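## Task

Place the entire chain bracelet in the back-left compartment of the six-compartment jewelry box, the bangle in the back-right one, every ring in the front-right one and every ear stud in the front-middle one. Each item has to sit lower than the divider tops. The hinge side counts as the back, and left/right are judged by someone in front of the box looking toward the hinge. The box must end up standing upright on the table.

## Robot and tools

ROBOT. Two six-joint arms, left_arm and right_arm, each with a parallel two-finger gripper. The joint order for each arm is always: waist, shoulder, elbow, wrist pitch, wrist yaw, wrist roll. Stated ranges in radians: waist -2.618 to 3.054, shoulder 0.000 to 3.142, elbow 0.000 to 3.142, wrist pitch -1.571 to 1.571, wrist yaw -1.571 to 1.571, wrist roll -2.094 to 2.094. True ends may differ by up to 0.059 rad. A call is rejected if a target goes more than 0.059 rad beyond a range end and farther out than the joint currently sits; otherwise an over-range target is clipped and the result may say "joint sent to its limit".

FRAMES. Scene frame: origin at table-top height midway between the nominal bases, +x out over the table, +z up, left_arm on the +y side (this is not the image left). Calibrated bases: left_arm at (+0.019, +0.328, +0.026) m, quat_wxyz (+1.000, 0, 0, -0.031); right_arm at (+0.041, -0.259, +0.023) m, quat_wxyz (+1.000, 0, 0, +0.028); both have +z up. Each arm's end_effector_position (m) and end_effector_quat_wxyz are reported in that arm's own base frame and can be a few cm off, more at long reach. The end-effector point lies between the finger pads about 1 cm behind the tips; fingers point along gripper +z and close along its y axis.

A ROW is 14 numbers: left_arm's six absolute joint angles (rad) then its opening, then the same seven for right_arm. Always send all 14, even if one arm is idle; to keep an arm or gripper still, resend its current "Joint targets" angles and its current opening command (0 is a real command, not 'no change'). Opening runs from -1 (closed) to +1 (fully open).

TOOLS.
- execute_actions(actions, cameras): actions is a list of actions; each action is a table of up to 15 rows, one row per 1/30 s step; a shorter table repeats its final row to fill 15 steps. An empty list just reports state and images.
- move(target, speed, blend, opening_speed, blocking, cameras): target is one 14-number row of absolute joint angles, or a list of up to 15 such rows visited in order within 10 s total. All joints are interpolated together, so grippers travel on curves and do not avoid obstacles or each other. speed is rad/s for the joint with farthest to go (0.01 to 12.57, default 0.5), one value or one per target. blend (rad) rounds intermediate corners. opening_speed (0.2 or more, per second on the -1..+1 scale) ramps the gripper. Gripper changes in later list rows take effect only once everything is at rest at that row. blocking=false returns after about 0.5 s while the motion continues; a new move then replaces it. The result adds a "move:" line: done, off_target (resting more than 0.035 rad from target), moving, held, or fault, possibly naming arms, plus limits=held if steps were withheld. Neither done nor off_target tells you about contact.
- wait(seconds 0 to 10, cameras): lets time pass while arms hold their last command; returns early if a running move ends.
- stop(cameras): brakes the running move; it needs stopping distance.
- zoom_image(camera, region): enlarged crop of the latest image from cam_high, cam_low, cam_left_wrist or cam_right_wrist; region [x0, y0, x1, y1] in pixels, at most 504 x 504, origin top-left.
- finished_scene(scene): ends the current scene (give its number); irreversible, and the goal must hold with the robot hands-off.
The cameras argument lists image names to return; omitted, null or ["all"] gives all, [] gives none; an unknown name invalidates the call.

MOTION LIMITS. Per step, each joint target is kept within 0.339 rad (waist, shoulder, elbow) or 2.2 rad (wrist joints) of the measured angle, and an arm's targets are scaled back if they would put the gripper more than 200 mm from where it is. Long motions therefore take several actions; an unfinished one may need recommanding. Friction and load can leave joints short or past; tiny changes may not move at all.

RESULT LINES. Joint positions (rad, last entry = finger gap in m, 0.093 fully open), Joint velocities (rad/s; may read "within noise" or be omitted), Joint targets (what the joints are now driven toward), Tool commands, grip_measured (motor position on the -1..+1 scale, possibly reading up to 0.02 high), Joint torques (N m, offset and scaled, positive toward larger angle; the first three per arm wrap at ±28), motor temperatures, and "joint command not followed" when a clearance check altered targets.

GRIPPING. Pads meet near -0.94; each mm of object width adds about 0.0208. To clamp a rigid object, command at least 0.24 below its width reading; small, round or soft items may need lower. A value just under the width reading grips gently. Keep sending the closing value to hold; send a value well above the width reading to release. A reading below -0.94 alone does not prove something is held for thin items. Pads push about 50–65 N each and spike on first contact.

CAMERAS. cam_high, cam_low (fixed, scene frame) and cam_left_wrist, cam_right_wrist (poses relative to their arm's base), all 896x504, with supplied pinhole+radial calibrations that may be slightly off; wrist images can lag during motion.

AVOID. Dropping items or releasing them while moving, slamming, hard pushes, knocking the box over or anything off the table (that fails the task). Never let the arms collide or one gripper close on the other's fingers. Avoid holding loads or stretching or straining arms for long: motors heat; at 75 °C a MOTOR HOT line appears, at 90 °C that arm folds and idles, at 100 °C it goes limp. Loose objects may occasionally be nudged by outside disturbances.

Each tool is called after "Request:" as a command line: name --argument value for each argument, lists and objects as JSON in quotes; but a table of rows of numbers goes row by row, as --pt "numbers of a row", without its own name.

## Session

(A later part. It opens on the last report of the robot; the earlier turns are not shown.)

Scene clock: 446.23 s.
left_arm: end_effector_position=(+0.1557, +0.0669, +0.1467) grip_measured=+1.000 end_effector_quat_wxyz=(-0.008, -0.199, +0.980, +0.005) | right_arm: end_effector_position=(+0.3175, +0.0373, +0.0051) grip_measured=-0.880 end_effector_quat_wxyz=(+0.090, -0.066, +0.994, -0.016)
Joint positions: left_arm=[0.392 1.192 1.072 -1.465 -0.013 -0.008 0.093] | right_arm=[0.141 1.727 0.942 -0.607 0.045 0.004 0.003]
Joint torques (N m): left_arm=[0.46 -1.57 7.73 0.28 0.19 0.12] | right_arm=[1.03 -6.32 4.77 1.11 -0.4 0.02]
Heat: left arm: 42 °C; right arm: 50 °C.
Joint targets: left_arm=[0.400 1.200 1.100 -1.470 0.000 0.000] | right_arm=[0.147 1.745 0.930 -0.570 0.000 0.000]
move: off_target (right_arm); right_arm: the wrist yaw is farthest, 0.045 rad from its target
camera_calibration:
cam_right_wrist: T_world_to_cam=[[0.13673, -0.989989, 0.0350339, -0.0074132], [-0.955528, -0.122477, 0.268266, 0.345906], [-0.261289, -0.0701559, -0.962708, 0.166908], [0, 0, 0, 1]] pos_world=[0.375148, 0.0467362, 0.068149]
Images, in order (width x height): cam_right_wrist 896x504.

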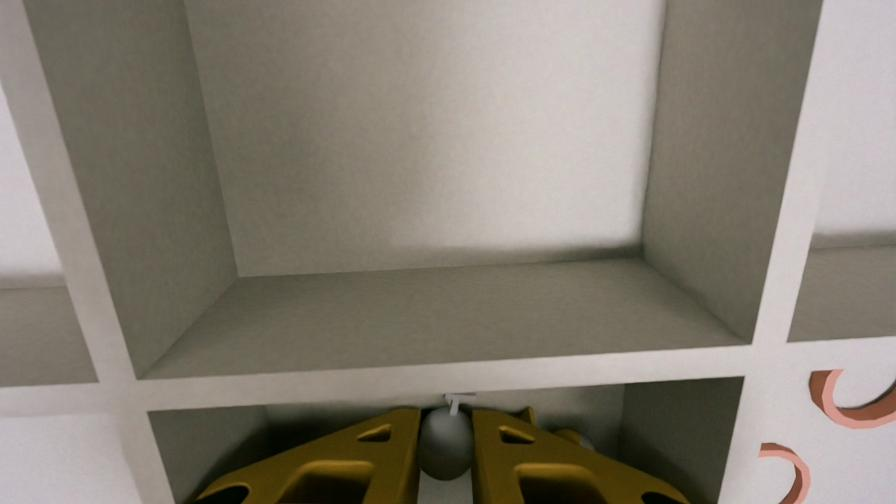

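Request:
move --pt "0.4 1.2 1.1 -1.47 0 0 1 0.125 1.735 0.935 -0.585 0.02 0 -1" --pt "0.4 1.2 1.1 -1.47 0 0 1 0.125 1.735 0.935 -0.585 0.02 0 -0.65" --speed 0.2 --opening_speed 0.6 --cameras '[]'

Request:
move --pt "0.4 1.2 1.1 -1.47 0 0 1 0.11 1.64 1.12 -0.83 0 0 -0.65" --pt "0.4 1.2 1.1 -1.47 0 0 1 0.04 1.2 0.96 -0.85 0 0 -0.2" --speed 0.5 --cameras '["cam_right_wrist"]'

Scene clock: 454.27 s.
left_arm: end_effector_position=(+0.1557, +0.0669, +0.1467) grip_measured=+1.000 end_effector_quat_wxyz=(-0.008, -0.199, +0.980, +0.005) | right_arm: end_effector_position=(+0.3178, +0.0351, +0.0050) grip_measured=-0.652 end_effector_quat_wxyz=(+0.090, -0.061, +0.994, -0.012)
Joint positions: left_arm=[0.392 1.192 1.072 -1.465 -0.013 -0.008 0.093] | right_arm=[0.129 1.727 0.942 -0.607 0.036 0.004 0.014]
Joint torques (N m): left_arm=[0.46 -1.55 7.73 0.28 0.19 0.12] | right_arm=[0.16 -7.27 5.24 0.96 -0.11 0.02]
Motor temperatures (°C): left_arm=[27 33 42 31 26 27 27] | right_arm=[30 48 41 31 27 25 29]
Heat: left arm: 42 °C; right arm: 48 °C.
Joint targets: left_arm=[0.400 1.200 1.100 -1.470 0.000 0.000] | right_arm=[0.125 1.735 0.935 -0.585 0.020 0.000]
move: done
No camera images: "cameras" was empty.

Scene clock: 456.77 s.
left_arm: end_effector_position=(+0.1557, +0.0669, +0.1467) grip_measured=+1.000 end_effector_quat_wxyz=(-0.008, -0.199, +0.980, +0.005) | right_arm: end_effector_position=(+0.2926, +0.0117, +0.1459) grip_measured=-0.202 end_effector_quat_wxyz=(+0.242, -0.019, +0.970, +0.001)
Joint positions: left_arm=[0.392 1.192 1.072 -1.465 -0.013 -0.008 0.093] | right_arm=[0.046 1.21 0.968 -0.84 0.01 0.004 0.036]
Joint torques (N m): left_arm=[0.46 -1.57 7.73 0.28 0.19 0.12] | right_arm=[-0.02 -5.26 6.56 1.23 -0.07 0.01]
Heat: left arm: 42 °C; right arm: 48 °C.
Joint targets: left_arm=[0.400 1.200 1.100 -1.470 0.000 0.000] | right_arm=[0.040 1.200 0.960 -0.850 0.000 0.000]
move: done
camera_calibration:
cam_right_wrist: T_world_to_cam=[[0.0481439, -0.99884, 0.00134443, -0.00338968], [-0.998103, -0.04816, -0.038357, 0.337466], [0.0383772, 0.000504778, -0.999263, 0.210948], [0, 0, 0, 1]] pos_world=[0.328894, 0.0127602, 0.223741]
Images, in order (width x height): cam_right_wrist 896x504.

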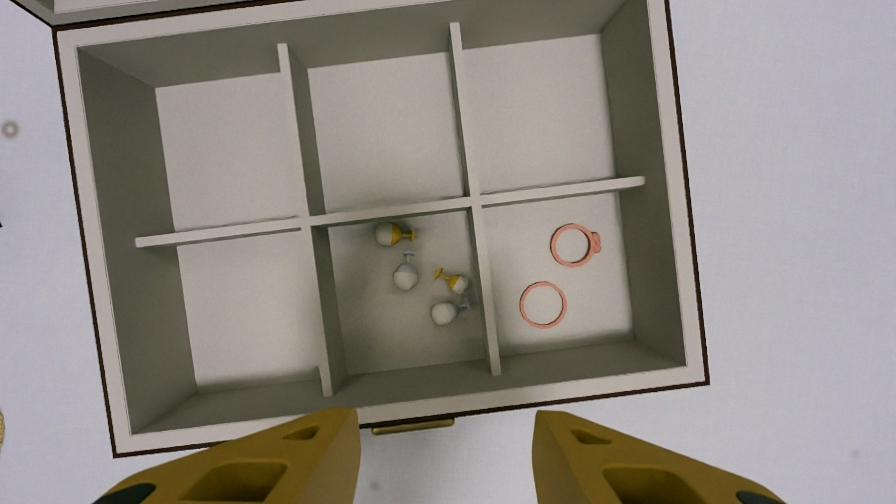

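Request:
zoom_image --camera "cam_right_wrist" --region '[0, 110, 40, 150]'

Scaled by 12.600 from the camera's 896x504 image, which has a finer 1280x720 frame.

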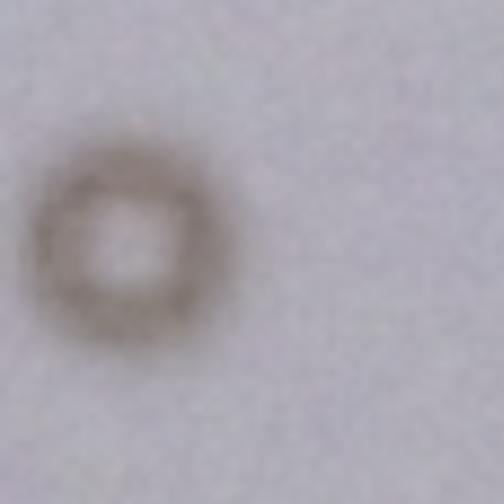

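Request:
move --pt "0.4 1.2 1.1 -1.47 0 0 1 0.6 1.3 1.2 -1.2 0 0 0.4" --pt "0.4 1.2 1.1 -1.47 0 0 1 1.1 1.985 1.58 -1.17 0 0 0.4" --speed 0.9 --blend 0.15 --cameras '["cam_right_wrist"]'

Scene clock: 476.80 s.
left_arm: end_effector_position=(+0.1557, +0.0669, +0.1467) grip_measured=+1.000 end_effector_quat_wxyz=(-0.008, -0.199, +0.980, +0.005) | right_arm: end_effector_position=(+0.1658, +0.3287, +0.0673) grip_measured=+0.398 end_effector_quat_wxyz=(-0.008, -0.523, +0.852, -0.008)
Joint positions: left_arm=[0.392 1.192 1.072 -1.465 -0.013 -0.008 0.093] | right_arm=[1.105 1.982 1.559 -1.17 0.004 0.004 0.064]
Joint torques (N m): left_arm=[0.46 -1.55 7.72 0.28 0.19 0.12] | right_arm=[0.01 -10.7 8.24 0.29 -0.01 0.02]
Heat: left arm: 42 °C; right arm: 44 °C.
Joint targets: left_arm=[0.400 1.200 1.100 -1.470 0.000 0.000] | right_arm=[1.100 1.985 1.580 -1.170 0.000 0.000]
move: done
camera_calibration:
cam_right_wrist: T_world_to_cam=[[0.894797, -0.446426, -0.00650755, -0.00180093], [-0.394981, -0.798309, 0.454634, 0.336548], [-0.208156, -0.404235, -0.890654, 0.303761], [0, 0, 0, 1]] pos_world=[0.197771, 0.390656, 0.117528]
Images, in order (width x height): cam_right_wrist 896x504.

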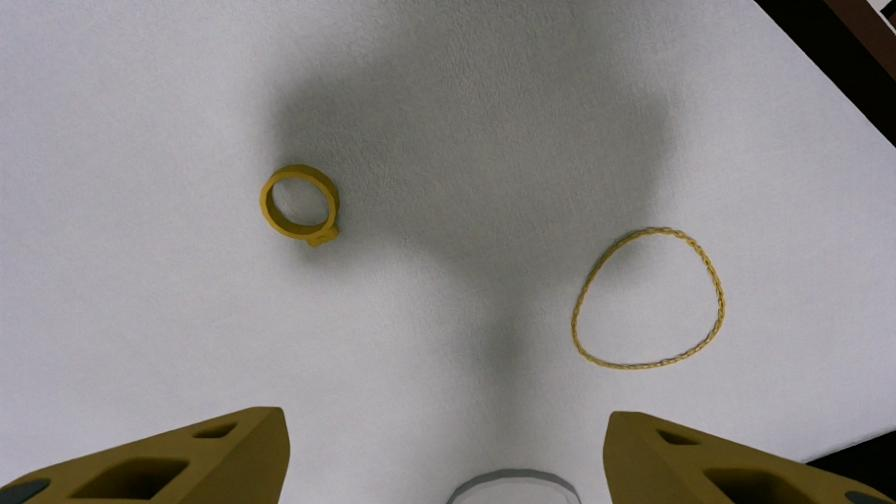

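Request:
move --target '[0.4,1.2,1.1,-1.47,0,0,1,1.234,2.017,1.52,-1.072,0,-0.66,0.2]' --speed 0.5 --cameras '["cam_right_wrist"]'

Scene clock: 491.43 s.
left_arm: end_effector_position=(+0.1557, +0.0669, +0.1467) grip_measured=+1.000 end_effector_quat_wxyz=(-0.008, -0.199, +0.980, +0.005) | right_arm: end_effector_position=(+0.1265, +0.3551, +0.0520) grip_measured=+0.202 end_effector_quat_wxyz=(-0.003, +0.806, -0.592, +0.001)
Joint positions: left_arm=[0.392 1.192 1.072 -1.465 -0.013 -0.008 0.093] | right_arm=[1.23 2.003 1.527 -1.09 0.004 -0.645 0.055]
Joint torques (N m): left_arm=[0.46 -1.57 7.72 0.28 0.19 0.12] | right_arm=[0.8 -9.83 5.56 0.55 -0.05 -0.1]
Heat: left arm: 42 °C; right arm: 46 °C.
Joint targets: left_arm=[0.400 1.200 1.100 -1.470 0.000 0.000] | right_arm=[1.234 2.017 1.520 -1.072 0.000 -0.660]
move: done
camera_calibration:
cam_right_wrist: T_world_to_cam=[[0.951877, 0.306448, -0.00439648, -0.229701], [0.277991, -0.857268, 0.433373, 0.286021], [0.129037, -0.41374, -0.901204, 0.253919], [0, 0, 0, 1]] pos_world=[0.106371, 0.420644, 0.103869]
Images, in order (width x height): cam_right_wrist 896x504.

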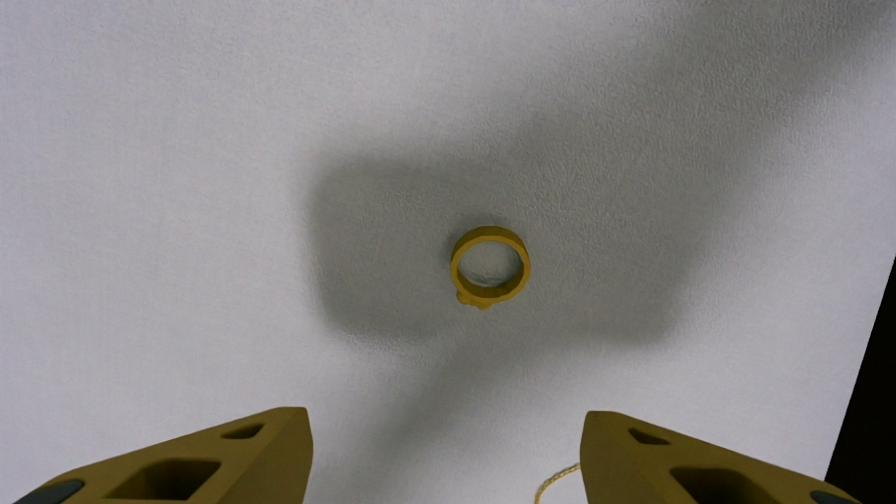

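Request:
move --target '[0.4,1.2,1.1,-1.47,0,0,1,1.21,2.114,1.46,-0.907,0,-0.66,0.2]' --speed 0.3 --cameras '["cam_right_wrist"]'

Scene clock: 505.03 s.
left_arm: end_effector_position=(+0.1557, +0.0669, +0.1467) grip_measured=+1.000 end_effector_quat_wxyz=(-0.008, -0.199, +0.980, +0.005) | right_arm: end_effector_position=(+0.1357, +0.3633, +0.0008) grip_measured=+0.202 end_effector_quat_wxyz=(-0.003, +0.802, -0.597, +0.001)
Joint positions: left_arm=[0.392 1.192 1.072 -1.465 -0.013 -0.008 0.093] | right_arm=[1.215 2.103 1.465 -0.927 0.004 -0.647 0.055]
Joint torques (N m): left_arm=[0.46 -1.55 7.73 0.28 0.19 0.12] | right_arm=[0.05 -10.7 5.44 0.53 -0.04 -0.09]
Heat: left arm: 42 °C; right arm: 48 °C.
Joint targets: left_arm=[0.400 1.200 1.100 -1.470 0.000 0.000] | right_arm=[1.210 2.114 1.460 -0.907 0.000 -0.660]
move: done
camera_calibration:
cam_right_wrist: T_world_to_cam=[[0.956117, 0.29296, -0.00387018, -0.236943], [0.265698, -0.861425, 0.432842, 0.315907], [0.123472, -0.414876, -0.901461, 0.211127], [0, 0, 0, 1]] pos_world=[0.116541, 0.429137, 0.0526674]
Images, in order (width x height): cam_right_wrist 896x504.

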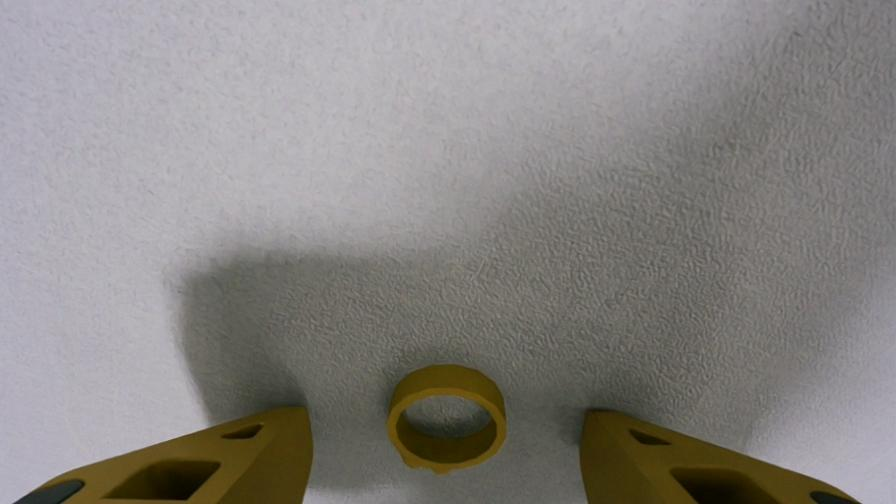

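Request:
move --pt "0.4 1.2 1.1 -1.47 0 0 1 1.21 2.124 1.46 -0.907 0 -0.66 0.2" --pt "0.4 1.2 1.1 -1.47 0 0 1 1.21 2.124 1.46 -0.907 0 -0.66 -0.85" --speed 0.3 --opening_speed 0.6 --cameras '["cam_right_wrist"]'

Scene clock: 513.70 s.
left_arm: end_effector_position=(+0.1557, +0.0669, +0.1467) grip_measured=+1.000 end_effector_quat_wxyz=(-0.008, -0.199, +0.980, +0.005) | right_arm: end_effector_position=(+0.1363, +0.3646, +0.0001) grip_measured=-0.636 end_effector_quat_wxyz=(-0.006, +0.802, -0.597, +0.001)
Joint positions: left_arm=[0.392 1.192 1.072 -1.465 -0.013 -0.008 0.093] | right_arm=[1.215 2.105 1.465 -0.921 0.005 -0.647 0.015]
Joint torques (N m): left_arm=[0.44 -1.57 7.73 0.28 0.19 0.12] | right_arm=[0.08 -9.98 5.44 0.49 -0.05 -0.09]
Heat: left arm: 42 °C; right arm: 49 °C.
Joint targets: left_arm=[0.400 1.200 1.100 -1.470 0.000 0.000] | right_arm=[1.210 2.124 1.460 -0.907 0.000 -0.660]
move: done
camera_calibration:
cam_right_wrist: T_world_to_cam=[[0.956125, 0.292959, -0.000467284, -0.237819], [0.264683, -0.863157, 0.430004, 0.317868], [0.12557, -0.411261, -0.902827, 0.209404], [0, 0, 0, 1]] pos_world=[0.116955, 0.430161, 0.0522604]
Images, in order (width x height): cam_right_wrist 896x504.

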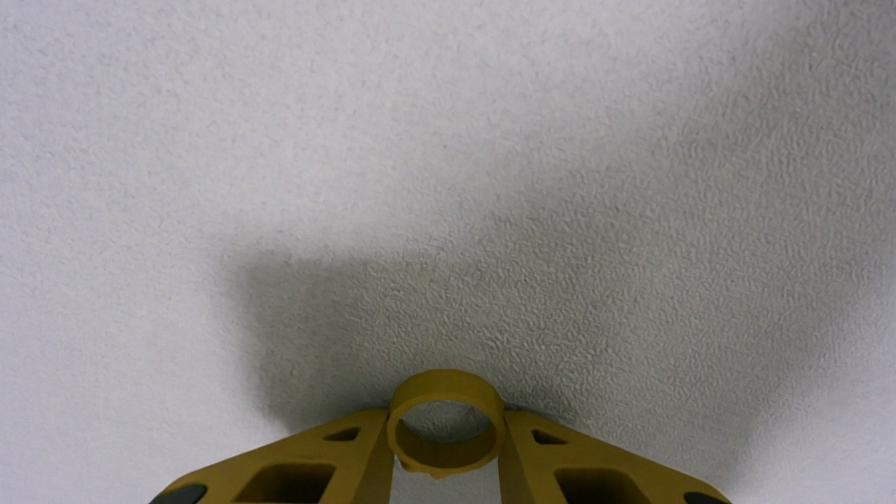

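Request:
move --pt "0.4 1.2 1.1 -1.47 0 0 1 1.2 1.9 1.7 -1.25 0 -0.5 -0.85" --pt "0.4 1.2 1.1 -1.47 0 0 1 0.6 1.35 1.25 -1.2 0 0 -0.85" --pt "0.4 1.2 1.1 -1.47 0 0 1 -0.12 1.34 1.0 -0.8 0 0 -0.85" --speed 0.8 --blend 0.12 --cameras '["cam_right_wrist"]'

Request:
move --pt "0.4 1.2 1.1 -1.47 0 0 1 -0.172 1.62 1.09 -0.83 0 0 -0.85" --pt "0.4 1.2 1.1 -1.47 0 0 1 -0.172 1.712 0.938 -0.615 0 0 -0.85" --speed 0.5 --cameras '["cam_right_wrist"]'

Scene clock: 533.03 s.
left_arm: end_effector_position=(+0.1557, +0.0669, +0.1467) grip_measured=+1.000 end_effector_quat_wxyz=(-0.008, -0.199, +0.980, +0.005) | right_arm: end_effector_position=(+0.3064, -0.0367, +0.1187) grip_measured=-0.653 end_effector_quat_wxyz=(+0.194, +0.052, +0.979, -0.014)
Joint positions: left_arm=[0.392 1.192 1.072 -1.465 -0.013 -0.008 0.093] | right_arm=[-0.117 1.363 1.007 -0.823 0.004 -0.012 0.014]
Joint torques (N m): left_arm=[0.46 -1.57 7.72 0.28 0.19 0.12] | right_arm=[0.27 -7.76 6.45 1.43 -0.01 0.17]
Heat: left arm: 42 °C; right arm: 50 °C.
Joint targets: left_arm=[0.400 1.200 1.100 -1.470 0.000 0.000] | right_arm=[-0.120 1.340 1.000 -0.800 0.000 0.000]
move: done
camera_calibration:
cam_right_wrist: T_world_to_cam=[[-0.0975432, -0.995231, 0.00108421, -0.00746229], [-0.993563, 0.0974427, 0.0577753, 0.340512], [-0.0576054, 0.00455836, -0.998329, 0.212725], [0, 0, 0, 1]] pos_world=[0.349846, -0.0415767, 0.192705]
Images, in order (width x height): cam_right_wrist 896x504.

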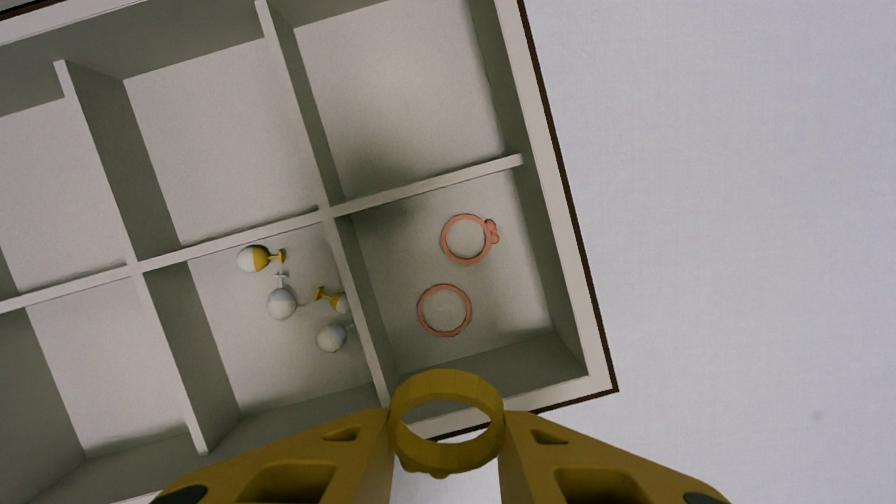

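Scene clock: 534.53 s.
left_arm: end_effector_position=(+0.1557, +0.0669, +0.1467) grip_measured=+1.000 end_effector_quat_wxyz=(-0.008, -0.199, +0.980, +0.005) | right_arm: end_effector_position=(+0.3129, -0.0526, +0.0326) grip_measured=-0.655 end_effector_quat_wxyz=(+0.096, +0.077, +0.992, -0.010)
Joint positions: left_arm=[0.392 1.192 1.072 -1.465 -0.013 -0.008 0.093] | right_arm=[-0.164 1.654 0.98 -0.704 0.004 -0.009 0.014]
Joint torques (N m): left_arm=[0.46 -1.57 7.73 0.28 0.19 0.12] | right_arm=[-0.16 -2.15 2.29 1.68 -0.01 0.15]
Heat: left arm: 42 °C; right arm: 49 °C.
Joint targets: left_arm=[0.400 1.200 1.100 -1.470 0.000 0.000] | right_arm=[-0.172 1.712 0.938 -0.615 0.000 0.000]
move: off_target (right_arm); right_arm: the wrist pitch is farthest, 0.089 rad from its target
camera_calibration:
cam_right_wrist: T_world_to_cam=[[-0.147265, -0.989091, -0.0033177, -0.00654065], [-0.956763, 0.1416, 0.254077, 0.33784], [-0.250835, 0.040591, -0.967178, 0.188568], [0, 0, 0, 1]] pos_world=[0.369569, -0.0619616, 0.0965199]
Images, in order (width x height): cam_right_wrist 896x504.

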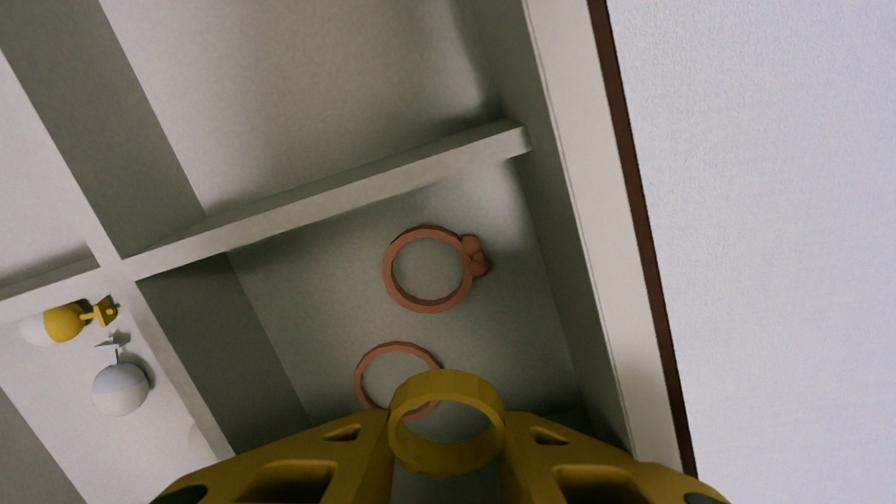

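Request:
move --pt "0.4 1.2 1.1 -1.47 0 0 1 -0.15 1.58 1.09 -0.83 0 0 -0.85" --pt "0.4 1.2 1.1 -1.47 0 0 1 -0.118 1.62 1.11 -0.85 0 0 -0.85" --pt "0.4 1.2 1.1 -1.47 0 0 1 -0.118 1.72 0.97 -0.64 0 0 -0.85" --speed 0.4 --cameras '["cam_right_wrist"]'

Scene clock: 546.43 s.
left_arm: end_effector_position=(+0.1557, +0.0669, +0.1467) grip_measured=+1.000 end_effector_quat_wxyz=(-0.008, -0.199, +0.980, +0.005) | right_arm: end_effector_position=(+0.3202, -0.0394, +0.0202) grip_measured=-0.656 end_effector_quat_wxyz=(+0.091, +0.056, +0.994, -0.008)
Joint positions: left_arm=[0.392 1.192 1.072 -1.465 -0.013 -0.008 0.093] | right_arm=[-0.121 1.703 0.981 -0.666 0.004 -0.009 0.014]
Joint torques (N m): left_arm=[0.46 -1.55 7.73 0.28 0.19 0.12] | right_arm=[0.7 -6.37 5 1 -0.01 0.14]
Heat: left arm: 42 °C; right arm: 46 °C.
Joint targets: left_arm=[0.400 1.200 1.100 -1.470 0.000 0.000] | right_arm=[-0.118 1.720 0.970 -0.640 0.000 0.000]
move: done
camera_calibration:
cam_right_wrist: T_world_to_cam=[[-0.104174, -0.994553, -0.00350422, -0.00651472], [-0.959652, 0.0995917, 0.262963, 0.345127], [-0.261181, 0.0307567, -0.9648, 0.180669], [0, 0, 0, 1]] pos_world=[0.37771, -0.0464078, 0.0835314]
Images, in order (width x height): cam_right_wrist 896x504.

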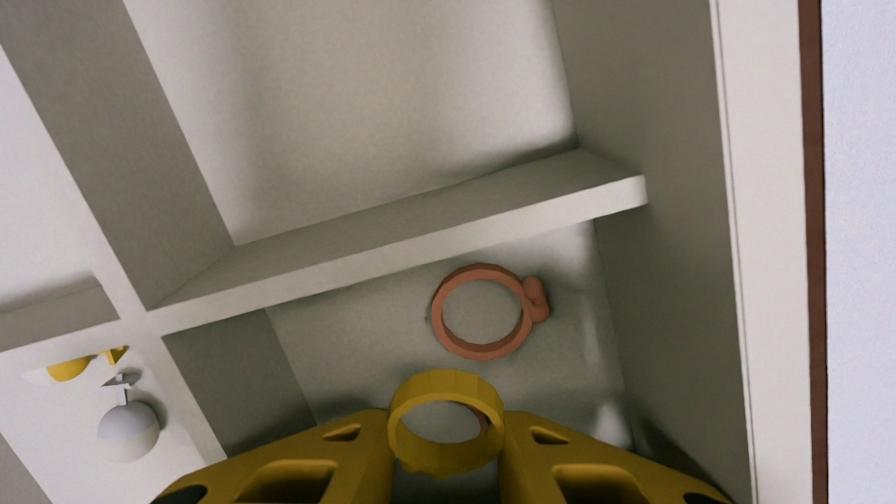

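Request:
move --pt "0.4 1.2 1.1 -1.47 0 0 1 -0.118 1.745 0.967 -0.615 0 0 -0.85" --pt "0.4 1.2 1.1 -1.47 0 0 1 -0.118 1.745 0.967 -0.615 0 0 -0.38" --speed 0.2 --opening_speed 0.5 --cameras '["cam_right_wrist"]'

Request:
move --pt "0.4 1.2 1.1 -1.47 0 0 1 -0.118 1.62 1.11 -0.85 0 0 -0.38" --pt "0.4 1.2 1.1 -1.47 0 0 1 0.0 1.2 0.96 -0.85 0 0 0" --speed 0.6 --cameras '["cam_right_wrist","cam_high"]'

Scene clock: 557.67 s.
left_arm: end_effector_position=(+0.1557, +0.0669, +0.1467) grip_measured=+1.000 end_effector_quat_wxyz=(-0.008, -0.199, +0.980, +0.005) | right_arm: end_effector_position=(+0.3212, -0.0400, +0.0183) grip_measured=-0.388 end_effector_quat_wxyz=(+0.092, +0.056, +0.994, -0.009)
Joint positions: left_arm=[0.392 1.192 1.072 -1.465 -0.013 -0.008 0.093] | right_arm=[-0.121 1.709 0.981 -0.658 0.006 -0.009 0.027]
Joint torques (N m): left_arm=[0.46 -1.55 7.73 0.28 0.19 0.12] | right_arm=[0.7 -4.66 4.74 1.18 -0.03 0.14]
Heat: left arm: 42 °C; right arm: 44 °C.
Joint targets: left_arm=[0.400 1.200 1.100 -1.470 0.000 0.000] | right_arm=[-0.118 1.745 0.967 -0.615 0.000 0.000]
move: off_target (right_arm); target 2's new numbers were sent with right_arm's wrist pitch 0.043 rad from that target; right_arm: the wrist pitch is farthest, 0.043 rad from its target
camera_calibration:
cam_right_wrist: T_world_to_cam=[[-0.104581, -0.994515, -0.0012801, -0.0068434], [-0.959743, 0.100587, 0.26225, 0.346813], [-0.260683, 0.028655, -0.964999, 0.179058], [0, 0, 0, 1]] pos_world=[0.378814, -0.0468218, 0.0818308]
Images, in order (width x height): cam_right_wrist 896x504.

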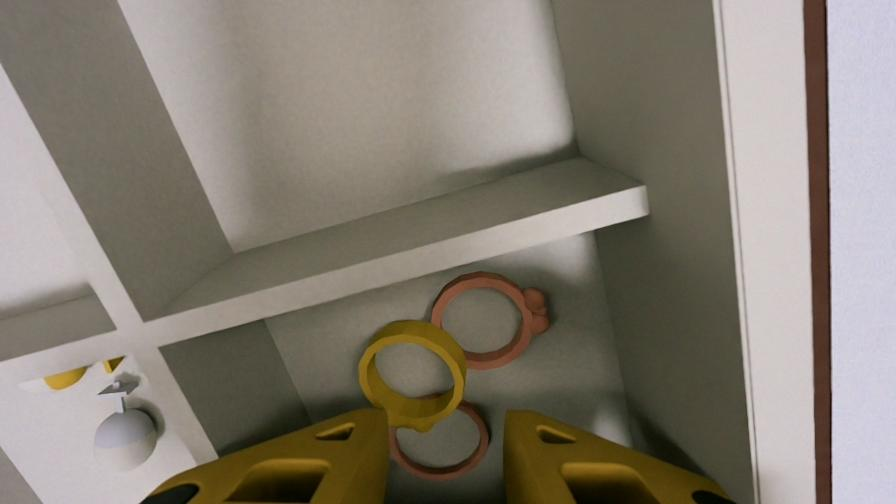

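Scene clock: 559.90 s.
left_arm: end_effector_position=(+0.1557, +0.0669, +0.1467) grip_measured=+1.000 end_effector_quat_wxyz=(-0.008, -0.199, +0.980, +0.005) | right_arm: end_effector_position=(+0.2925, -0.0015, +0.1460) grip_measured=-0.002 end_effector_quat_wxyz=(+0.242, -0.002, +0.970, -0.002)
Joint positions: left_arm=[0.392 1.192 1.072 -1.465 -0.013 -0.008 0.093] | right_arm=[-0.005 1.209 0.968 -0.841 0 -0.009 0.045]
Joint torques (N m): left_arm=[0.46 -1.55 7.75 0.28 0.19 0.12] | right_arm=[0.91 -5.12 6.56 1.24 0.01 0.14]
Heat: left arm: 42 °C; right arm: 44 °C.
Joint targets: left_arm=[0.400 1.200 1.100 -1.470 0.000 0.000] | right_arm=[0.000 1.200 0.960 -0.850 0.000 0.000]
move: done
camera_calibration:
cam_right_wrist: T_world_to_cam=[[0.0132283, -0.999911, -0.00153707, -0.00585031], [-0.999177, -0.0131596, -0.0383614, 0.337084], [0.0383377, 0.00204326, -0.999263, 0.211174], [0, 0, 0, 1]] pos_world=[0.328788, -0.00184537, 0.22394]
Images, in order (width x height): cam_high 896x504, cam_right_wrist 896x504.

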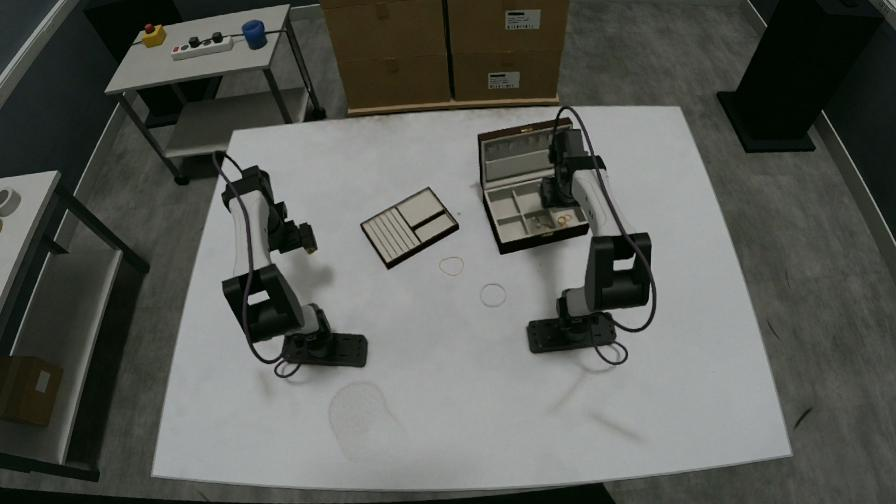

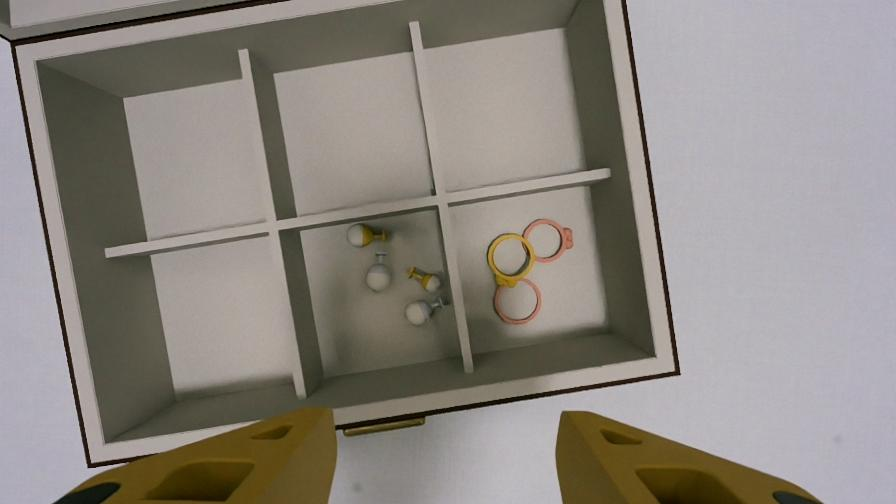

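Request:
move --pt "0.4 1.2 1.1 -1.47 0 0 1 0.5 1.3 1.2 -1.2 0 0 0.9" --pt "0.4 1.2 1.1 -1.47 0 0 1 0.903 1.882 1.44 -1.13 0 0 0.9" --speed 0.9 --blend 0.15 --cameras '["cam_right_wrist"]'

Scene clock: 583.97 s.
left_arm: end_effector_position=(+0.1557, +0.0669, +0.1467) grip_measured=+1.000 end_effector_quat_wxyz=(-0.008, -0.199, +0.980, +0.005) | right_arm: end_effector_position=(+0.2093, +0.2662, +0.0678) grip_measured=+0.898 end_effector_quat_wxyz=(-0.013, -0.441, +0.897, -0.008)
Joint positions: left_arm=[0.392 1.192 1.072 -1.465 -0.013 -0.008 0.093] | right_arm=[0.906 1.879 1.419 -1.142 0.002 -0.008 0.088]
Joint torques (N m): left_arm=[0.46 -1.57 7.73 0.28 0.19 0.12] | right_arm=[0.25 -9.62 8.18 0.4 0 0.14]
Motor temperatures (°C): left_arm=[26 33 42 30 26 27 27] | right_arm=[30 42 41 32 27 25 28]
Heat: left arm: 42 °C; right arm: 42 °C.
Joint targets: left_arm=[0.400 1.200 1.100 -1.470 0.000 0.000] | right_arm=[0.903 1.882 1.440 -1.130 0.000 0.000]
move: done
camera_calibration:
cam_right_wrist: T_world_to_cam=[[0.795751, -0.605565, -0.00845741, -0.00550134], [-0.533818, -0.70793, 0.462464, 0.308128], [-0.286039, -0.363491, -0.886598, 0.293137], [0, 0, 0, 1]] pos_world=[0.252711, 0.321355, 0.11735]
Images, in order (width x height): cam_right_wrist 896x504.

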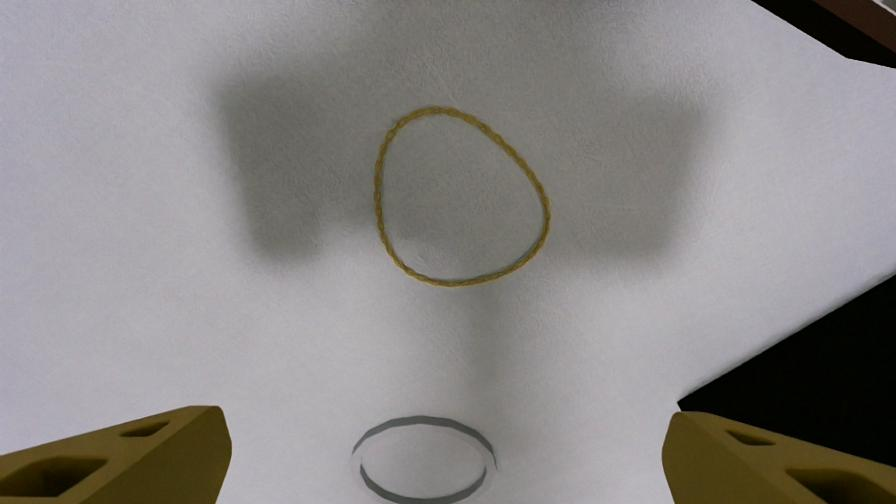

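Request:
move --target '[0.4,1.2,1.1,-1.47,0,0,1,0.889,1.985,1.247,-0.83,0,0,0.9]' --speed 0.4 --cameras '["cam_right_wrist"]'

Scene clock: 594.77 s.
left_arm: end_effector_position=(+0.1557, +0.0669, +0.1467) grip_measured=+1.000 end_effector_quat_wxyz=(-0.008, -0.199, +0.980, +0.005) | right_arm: end_effector_position=(+0.2129, +0.2657, -0.0018) grip_measured=+0.898 end_effector_quat_wxyz=(-0.013, -0.436, +0.900, -0.005)
Joint positions: left_arm=[0.392 1.192 1.072 -1.465 -0.013 -0.008 0.093] | right_arm=[0.894 1.973 1.255 -0.881 -0.002 -0.008 0.088]
Joint torques (N m): left_arm=[0.46 -1.57 7.73 0.28 0.19 0.12] | right_arm=[0.06 -9.11 4.88 0.81 0.05 0.14]
Heat: left arm: 42 °C; right arm: 44 °C.
Joint targets: left_arm=[0.400 1.200 1.100 -1.470 0.000 0.000] | right_arm=[0.889 1.985 1.247 -0.830 0.000 0.000]
move: off_target (right_arm); right_arm: the wrist pitch is farthest, 0.051 rad from its target
camera_calibration:
cam_right_wrist: T_world_to_cam=[[0.788669, -0.614681, -0.0129882, -0.00536396], [-0.541088, -0.703967, 0.460059, 0.342384], [-0.291933, -0.355807, -0.887793, 0.231506], [0, 0, 0, 1]] pos_world=[0.257075, 0.320101, 0.0479426]
Images, in order (width x height): cam_right_wrist 896x504.

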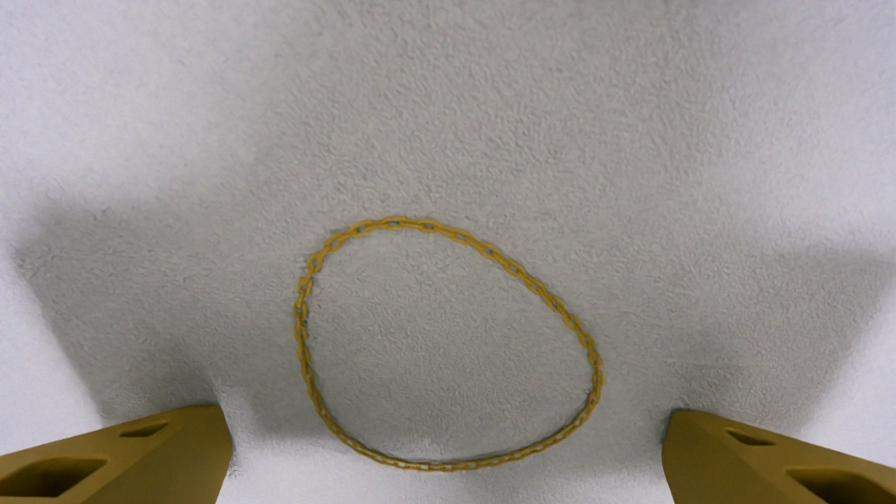

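Request:
move --pt "0.4 1.2 1.1 -1.47 0 0 1 0.889 2.02 1.344 -0.89 0 0 0.9" --pt "0.4 1.2 1.1 -1.47 0 0 1 0.889 2.034 1.344 -0.88 0 0 0.9" --speed 0.2 --cameras '["cam_right_wrist"]'

Scene clock: 603.87 s.
left_arm: end_effector_position=(+0.1557, +0.0669, +0.1467) grip_measured=+1.000 end_effector_quat_wxyz=(-0.008, -0.199, +0.980, +0.005) | right_arm: end_effector_position=(+0.2257, +0.2817, -0.0006) grip_measured=+0.898 end_effector_quat_wxyz=(-0.001, -0.436, +0.900, +0.001)
Joint positions: left_arm=[0.392 1.192 1.072 -1.465 -0.013 -0.008 0.093] | right_arm=[0.894 2.018 1.328 -0.882 -0.002 -0.008 0.088]
Joint torques (N m): left_arm=[0.44 -1.57 7.73 0.28 0.19 0.12] | right_arm=[0.06 -9.31 7.32 0.35 0.05 0.13]
Heat: left arm: 42 °C; right arm: 44 °C.
Joint targets: left_arm=[0.400 1.200 1.100 -1.470 0.000 0.000] | right_arm=[0.889 2.034 1.344 -0.880 0.000 0.000]
move: done
camera_calibration:
cam_right_wrist: T_world_to_cam=[[0.78886, -0.614444, -0.0125482, -0.00568919], [-0.548748, -0.713415, 0.435793, 0.3644], [-0.276722, -0.336894, -0.89996, 0.233176], [0, 0, 0, 1]] pos_world=[0.268977, 0.335028, 0.0509745]
Images, in order (width x height): cam_right_wrist 896x504.

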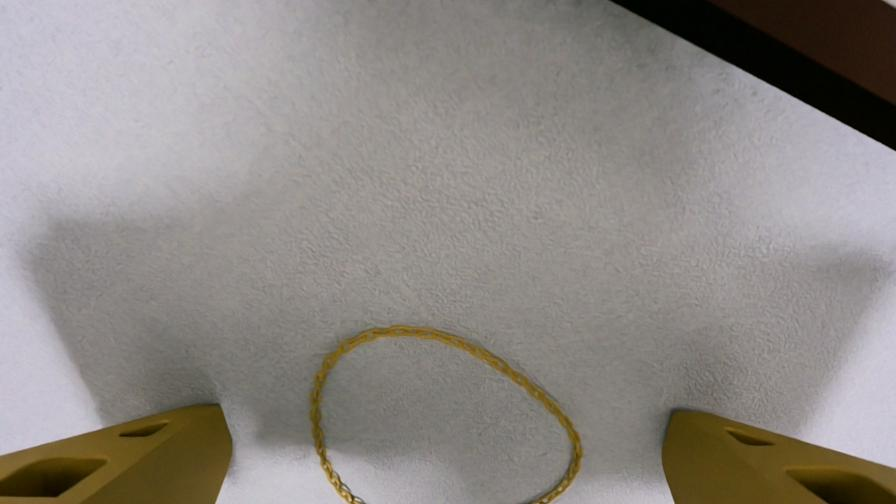

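Request:
move --pt "0.4 1.2 1.1 -1.47 0 0 1 0.889 2.046 1.344 -0.87 0 0 0.9" --pt "0.4 1.2 1.1 -1.47 0 0 1 0.889 2.046 1.344 -0.87 0 0 -1" --speed 0.2 --opening_speed 0.6 --cameras '["cam_right_wrist"]'

Request:
move --target '[0.4,1.2,1.1,-1.47,0,0,1,0.85,1.75,1.5,-1.3,0,0,-1]' --speed 0.4

Request:
zoom_image --camera "cam_low" --region '[380, 130, 620, 320]'

Scene clock: 614.47 s.
left_arm: end_effector_position=(+0.1557, +0.0669, +0.1467) grip_measured=+1.000 end_effector_quat_wxyz=(-0.008, -0.199, +0.980, +0.005) | right_arm: end_effector_position=(+0.2272, +0.2848, +0.0005) grip_measured=-0.973 end_effector_quat_wxyz=(+0.001, -0.436, +0.900, +0.004)
Joint positions: left_arm=[0.392 1.192 1.072 -1.465 -0.013 -0.008 0.093] | right_arm=[0.894 2.022 1.339 -0.882 -0.007 -0.008 0]
Joint torques (N m): left_arm=[0.44 -1.57 7.73 0.28 0.19 0.12] | right_arm=[0.05 -8.62 6.28 0.48 0.09 0.14]
Heat: left arm: 43 °C; right arm: 45 °C.
Joint targets: left_arm=[0.400 1.200 1.100 -1.470 0.000 0.000] | right_arm=[0.889 2.046 1.344 -0.870 0.000 0.000]
move: done
camera_calibration:
cam_right_wrist: T_world_to_cam=[[0.788881, -0.614298, -0.0174351, -0.00496063], [-0.548818, -0.71699, 0.429795, 0.367994], [-0.276523, -0.329489, -0.902758, 0.233625], [0, 0, 0, 1]] pos_world=[0.270478, 0.337778, 0.0526581]
Images, in order (width x height): cam_right_wrist 896x504.

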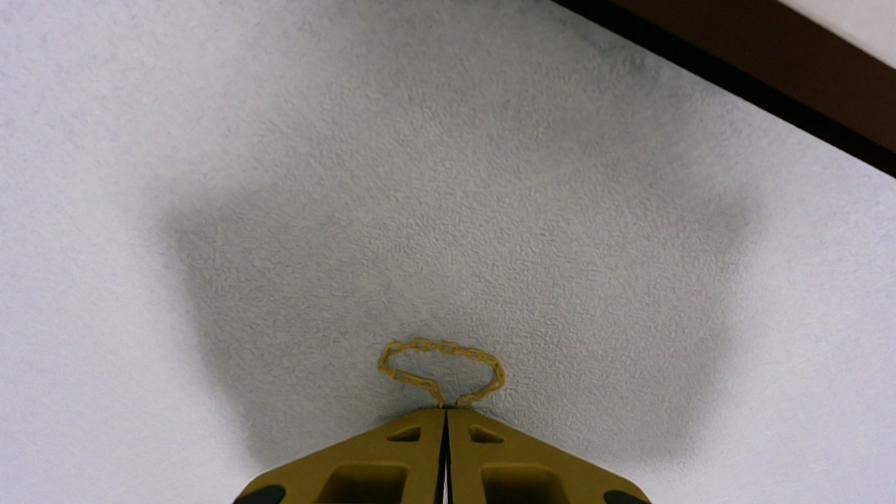

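Scene clock: 616.23 s.
left_arm: end_effector_position=(+0.1557, +0.0669, +0.1467) grip_measured=+1.000 end_effector_quat_wxyz=(-0.008, -0.199, +0.980, +0.005) | right_arm: end_effector_position=(+0.2115, +0.2453, +0.1177) grip_measured=-0.973 end_effector_quat_wxyz=(-0.002, -0.419, +0.908, +0.003)
Joint positions: left_arm=[0.392 1.192 1.072 -1.465 -0.013 -0.008 0.093] | right_arm=[0.856 1.77 1.482 -1.284 -0.007 -0.008 0]
Joint torques (N m): left_arm=[0.44 -1.55 7.73 0.28 0.19 0.12] | right_arm=[0.01 -10.99 8.06 0.18 0.09 0.13]
Heat: left arm: 43 °C; right arm: 46 °C.
Joint targets: left_arm=[0.400 1.200 1.100 -1.470 0.000 0.000] | right_arm=[0.850 1.750 1.500 -1.300 0.000 0.000]
move: done
camera_calibration:
cam_left_wrist: T_world_to_cam=[[0.400883, -0.916014, -0.0144939, 0.0010083], [-0.837622, -0.372892, 0.399176, 0.138904], [-0.371056, -0.147883, -0.91676, 0.282975], [0, 0, 0, 1]] pos_world=[0.220944, 0.0945667, 0.203987]
cam_right_wrist: T_world_to_cam=[[0.764553, -0.644321, -0.0175715, -0.00226056], [-0.574061, -0.693072, 0.43601, 0.279377], [-0.293109, -0.323266, -0.89977, 0.323667], [0, 0, 0, 1]] pos_world=[0.256977, 0.296803, 0.169375]

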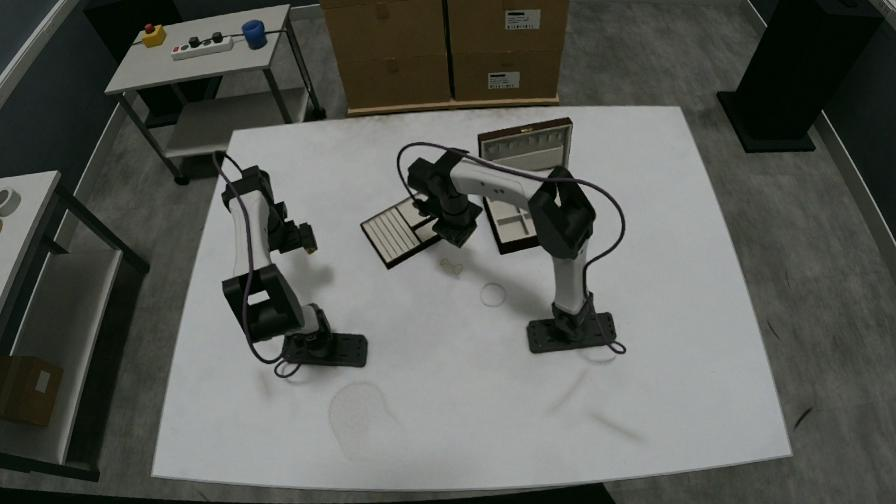

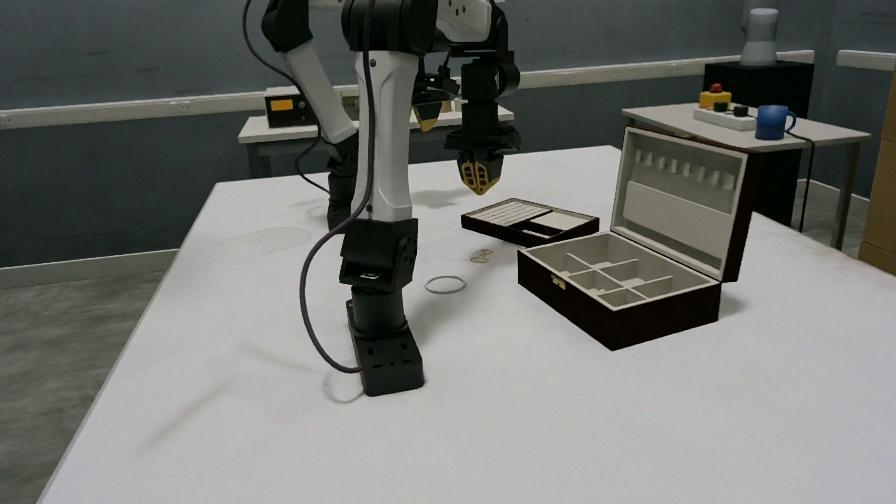

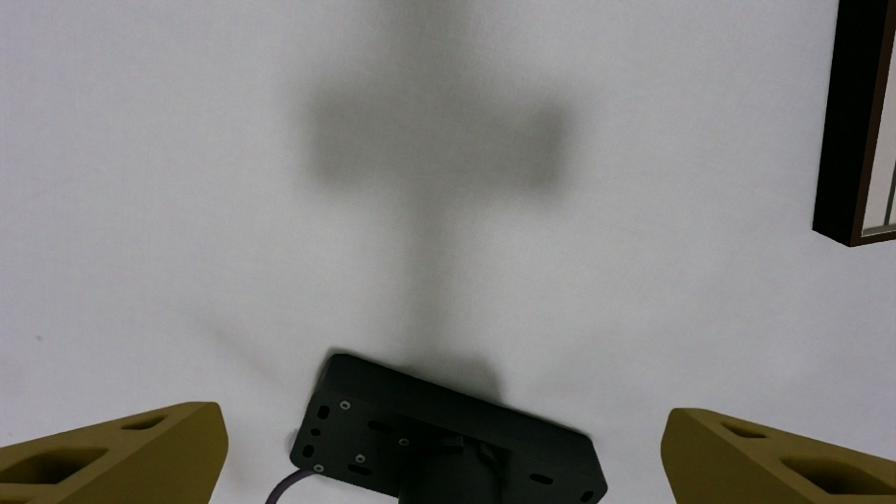

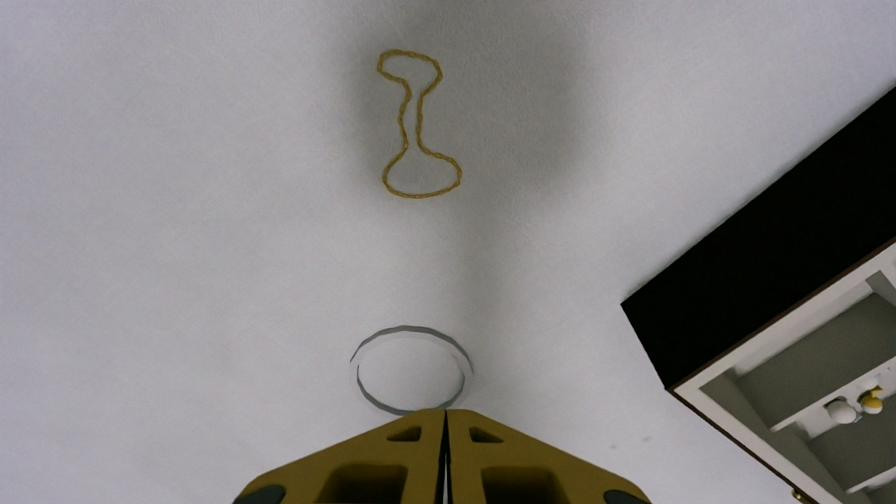

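Scaled by 2.100 from the camera's 896x504 image, which has a finer 1280x720 frame.

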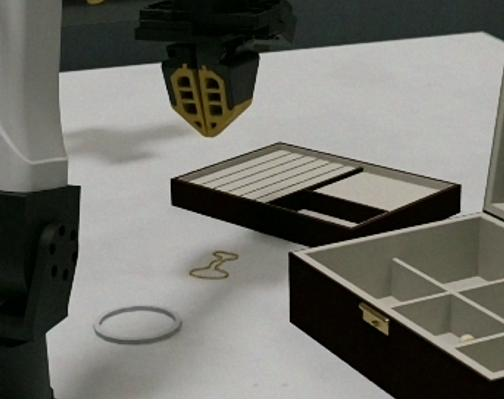

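Request:
move --target '[0.4,1.2,1.1,-1.47,0,0,1,0.9,1.995,1.30,-0.86,0,0,-0.4]' --speed 0.4 --cameras '["cam_right_wrist"]'

Scene clock: 633.33 s.
left_arm: end_effector_position=(+0.1557, +0.0669, +0.1467) grip_measured=+1.000 end_effector_quat_wxyz=(-0.008, -0.199, +0.980, +0.005) | right_arm: end_effector_position=(+0.2219, +0.2786, +0.0046) grip_measured=-0.402 end_effector_quat_wxyz=(+0.001, -0.436, +0.900, +0.005)
Joint positions: left_arm=[0.392 1.192 1.072 -1.465 -0.013 -0.008 0.093] | right_arm=[0.895 1.987 1.304 -0.882 -0.007 -0.008 0.026]
Joint torques (N m): left_arm=[0.46 -1.57 7.72 0.28 0.19 0.12] | right_arm=[0.94 -9.78 5.44 0.56 0.09 0.14]
Heat: left arm: 43 °C; right arm: 46 °C.
Joint targets: left_arm=[0.400 1.200 1.100 -1.470 0.000 0.000] | right_arm=[0.900 1.995 1.300 -0.860 0.000 0.000]
move: done
camera_calibration:
cam_right_wrist: T_world_to_cam=[[0.789394, -0.61364, -0.0173771, -0.00485902], [-0.548538, -0.717789, 0.428818, 0.359004], [-0.275613, -0.328974, -0.903224, 0.233372], [0, 0, 0, 1]] pos_world=[0.265084, 0.331481, 0.0567556]
Images, in order (width x height): cam_right_wrist 896x504.

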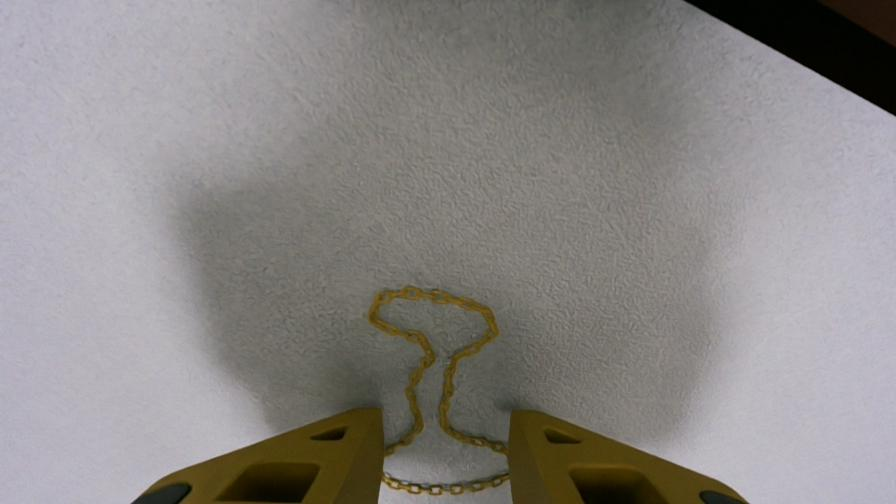

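Request:
move --pt "0.4 1.2 1.1 -1.47 0 0 1 0.9 2.02 1.34 -0.87 0 0 -0.4" --pt "0.4 1.2 1.1 -1.47 0 0 1 0.9 2.055 1.343 -0.84 0 0 -0.4" --speed 0.2 --cameras '["cam_right_wrist"]'

Scene clock: 645.07 s.
left_arm: end_effector_position=(+0.1557, +0.0669, +0.1467) grip_measured=+1.000 end_effector_quat_wxyz=(-0.008, -0.199, +0.980, +0.005) | right_arm: end_effector_position=(+0.2251, +0.2827, -0.0014) grip_measured=-0.402 end_effector_quat_wxyz=(-0.003, -0.436, +0.900, +0.003)
Joint positions: left_arm=[0.392 1.192 1.072 -1.465 -0.013 -0.008 0.093] | right_arm=[0.895 2.022 1.33 -0.881 -0.007 -0.008 0.026]
Joint torques (N m): left_arm=[0.46 -1.55 7.73 0.28 0.19 0.12] | right_arm=[0.92 -7.68 7.06 0.77 0.1 0.13]
Motor temperatures (°C): left_arm=[26 32 43 30 26 27 27] | right_arm=[30 48 42 30 27 25 28]
Heat: left arm: 43 °C; right arm: 48 °C.
Joint targets: left_arm=[0.400 1.200 1.100 -1.470 0.000 0.000] | right_arm=[0.900 2.055 1.343 -0.840 0.000 0.000]
move: off_target (right_arm); right_arm: the wrist pitch is farthest, 0.041 rad from its target
camera_calibration:
cam_right_wrist: T_world_to_cam=[[0.789272, -0.613791, -0.0175845, -0.00487952], [-0.546159, -0.714817, 0.436746, 0.364892], [-0.280641, -0.335108, -0.899413, 0.233072], [0, 0, 0, 1]] pos_world=[0.26855, 0.33594, 0.0501768]
Images, in order (width x height): cam_right_wrist 896x504.

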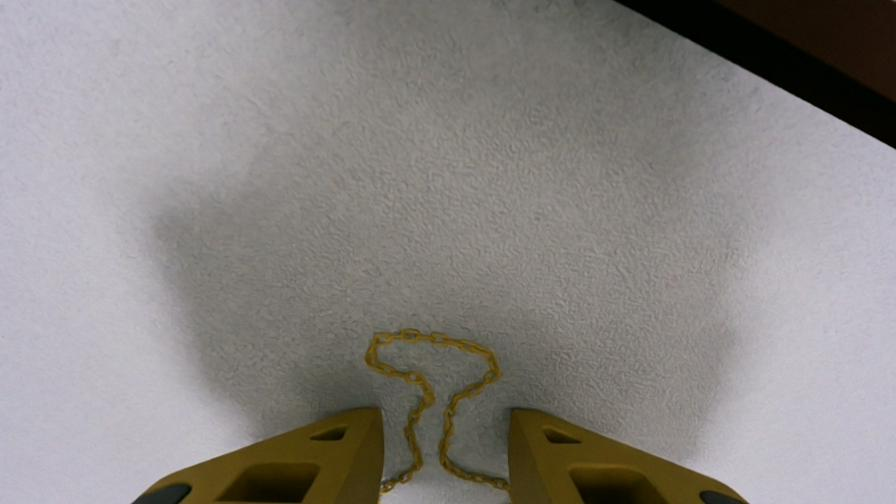

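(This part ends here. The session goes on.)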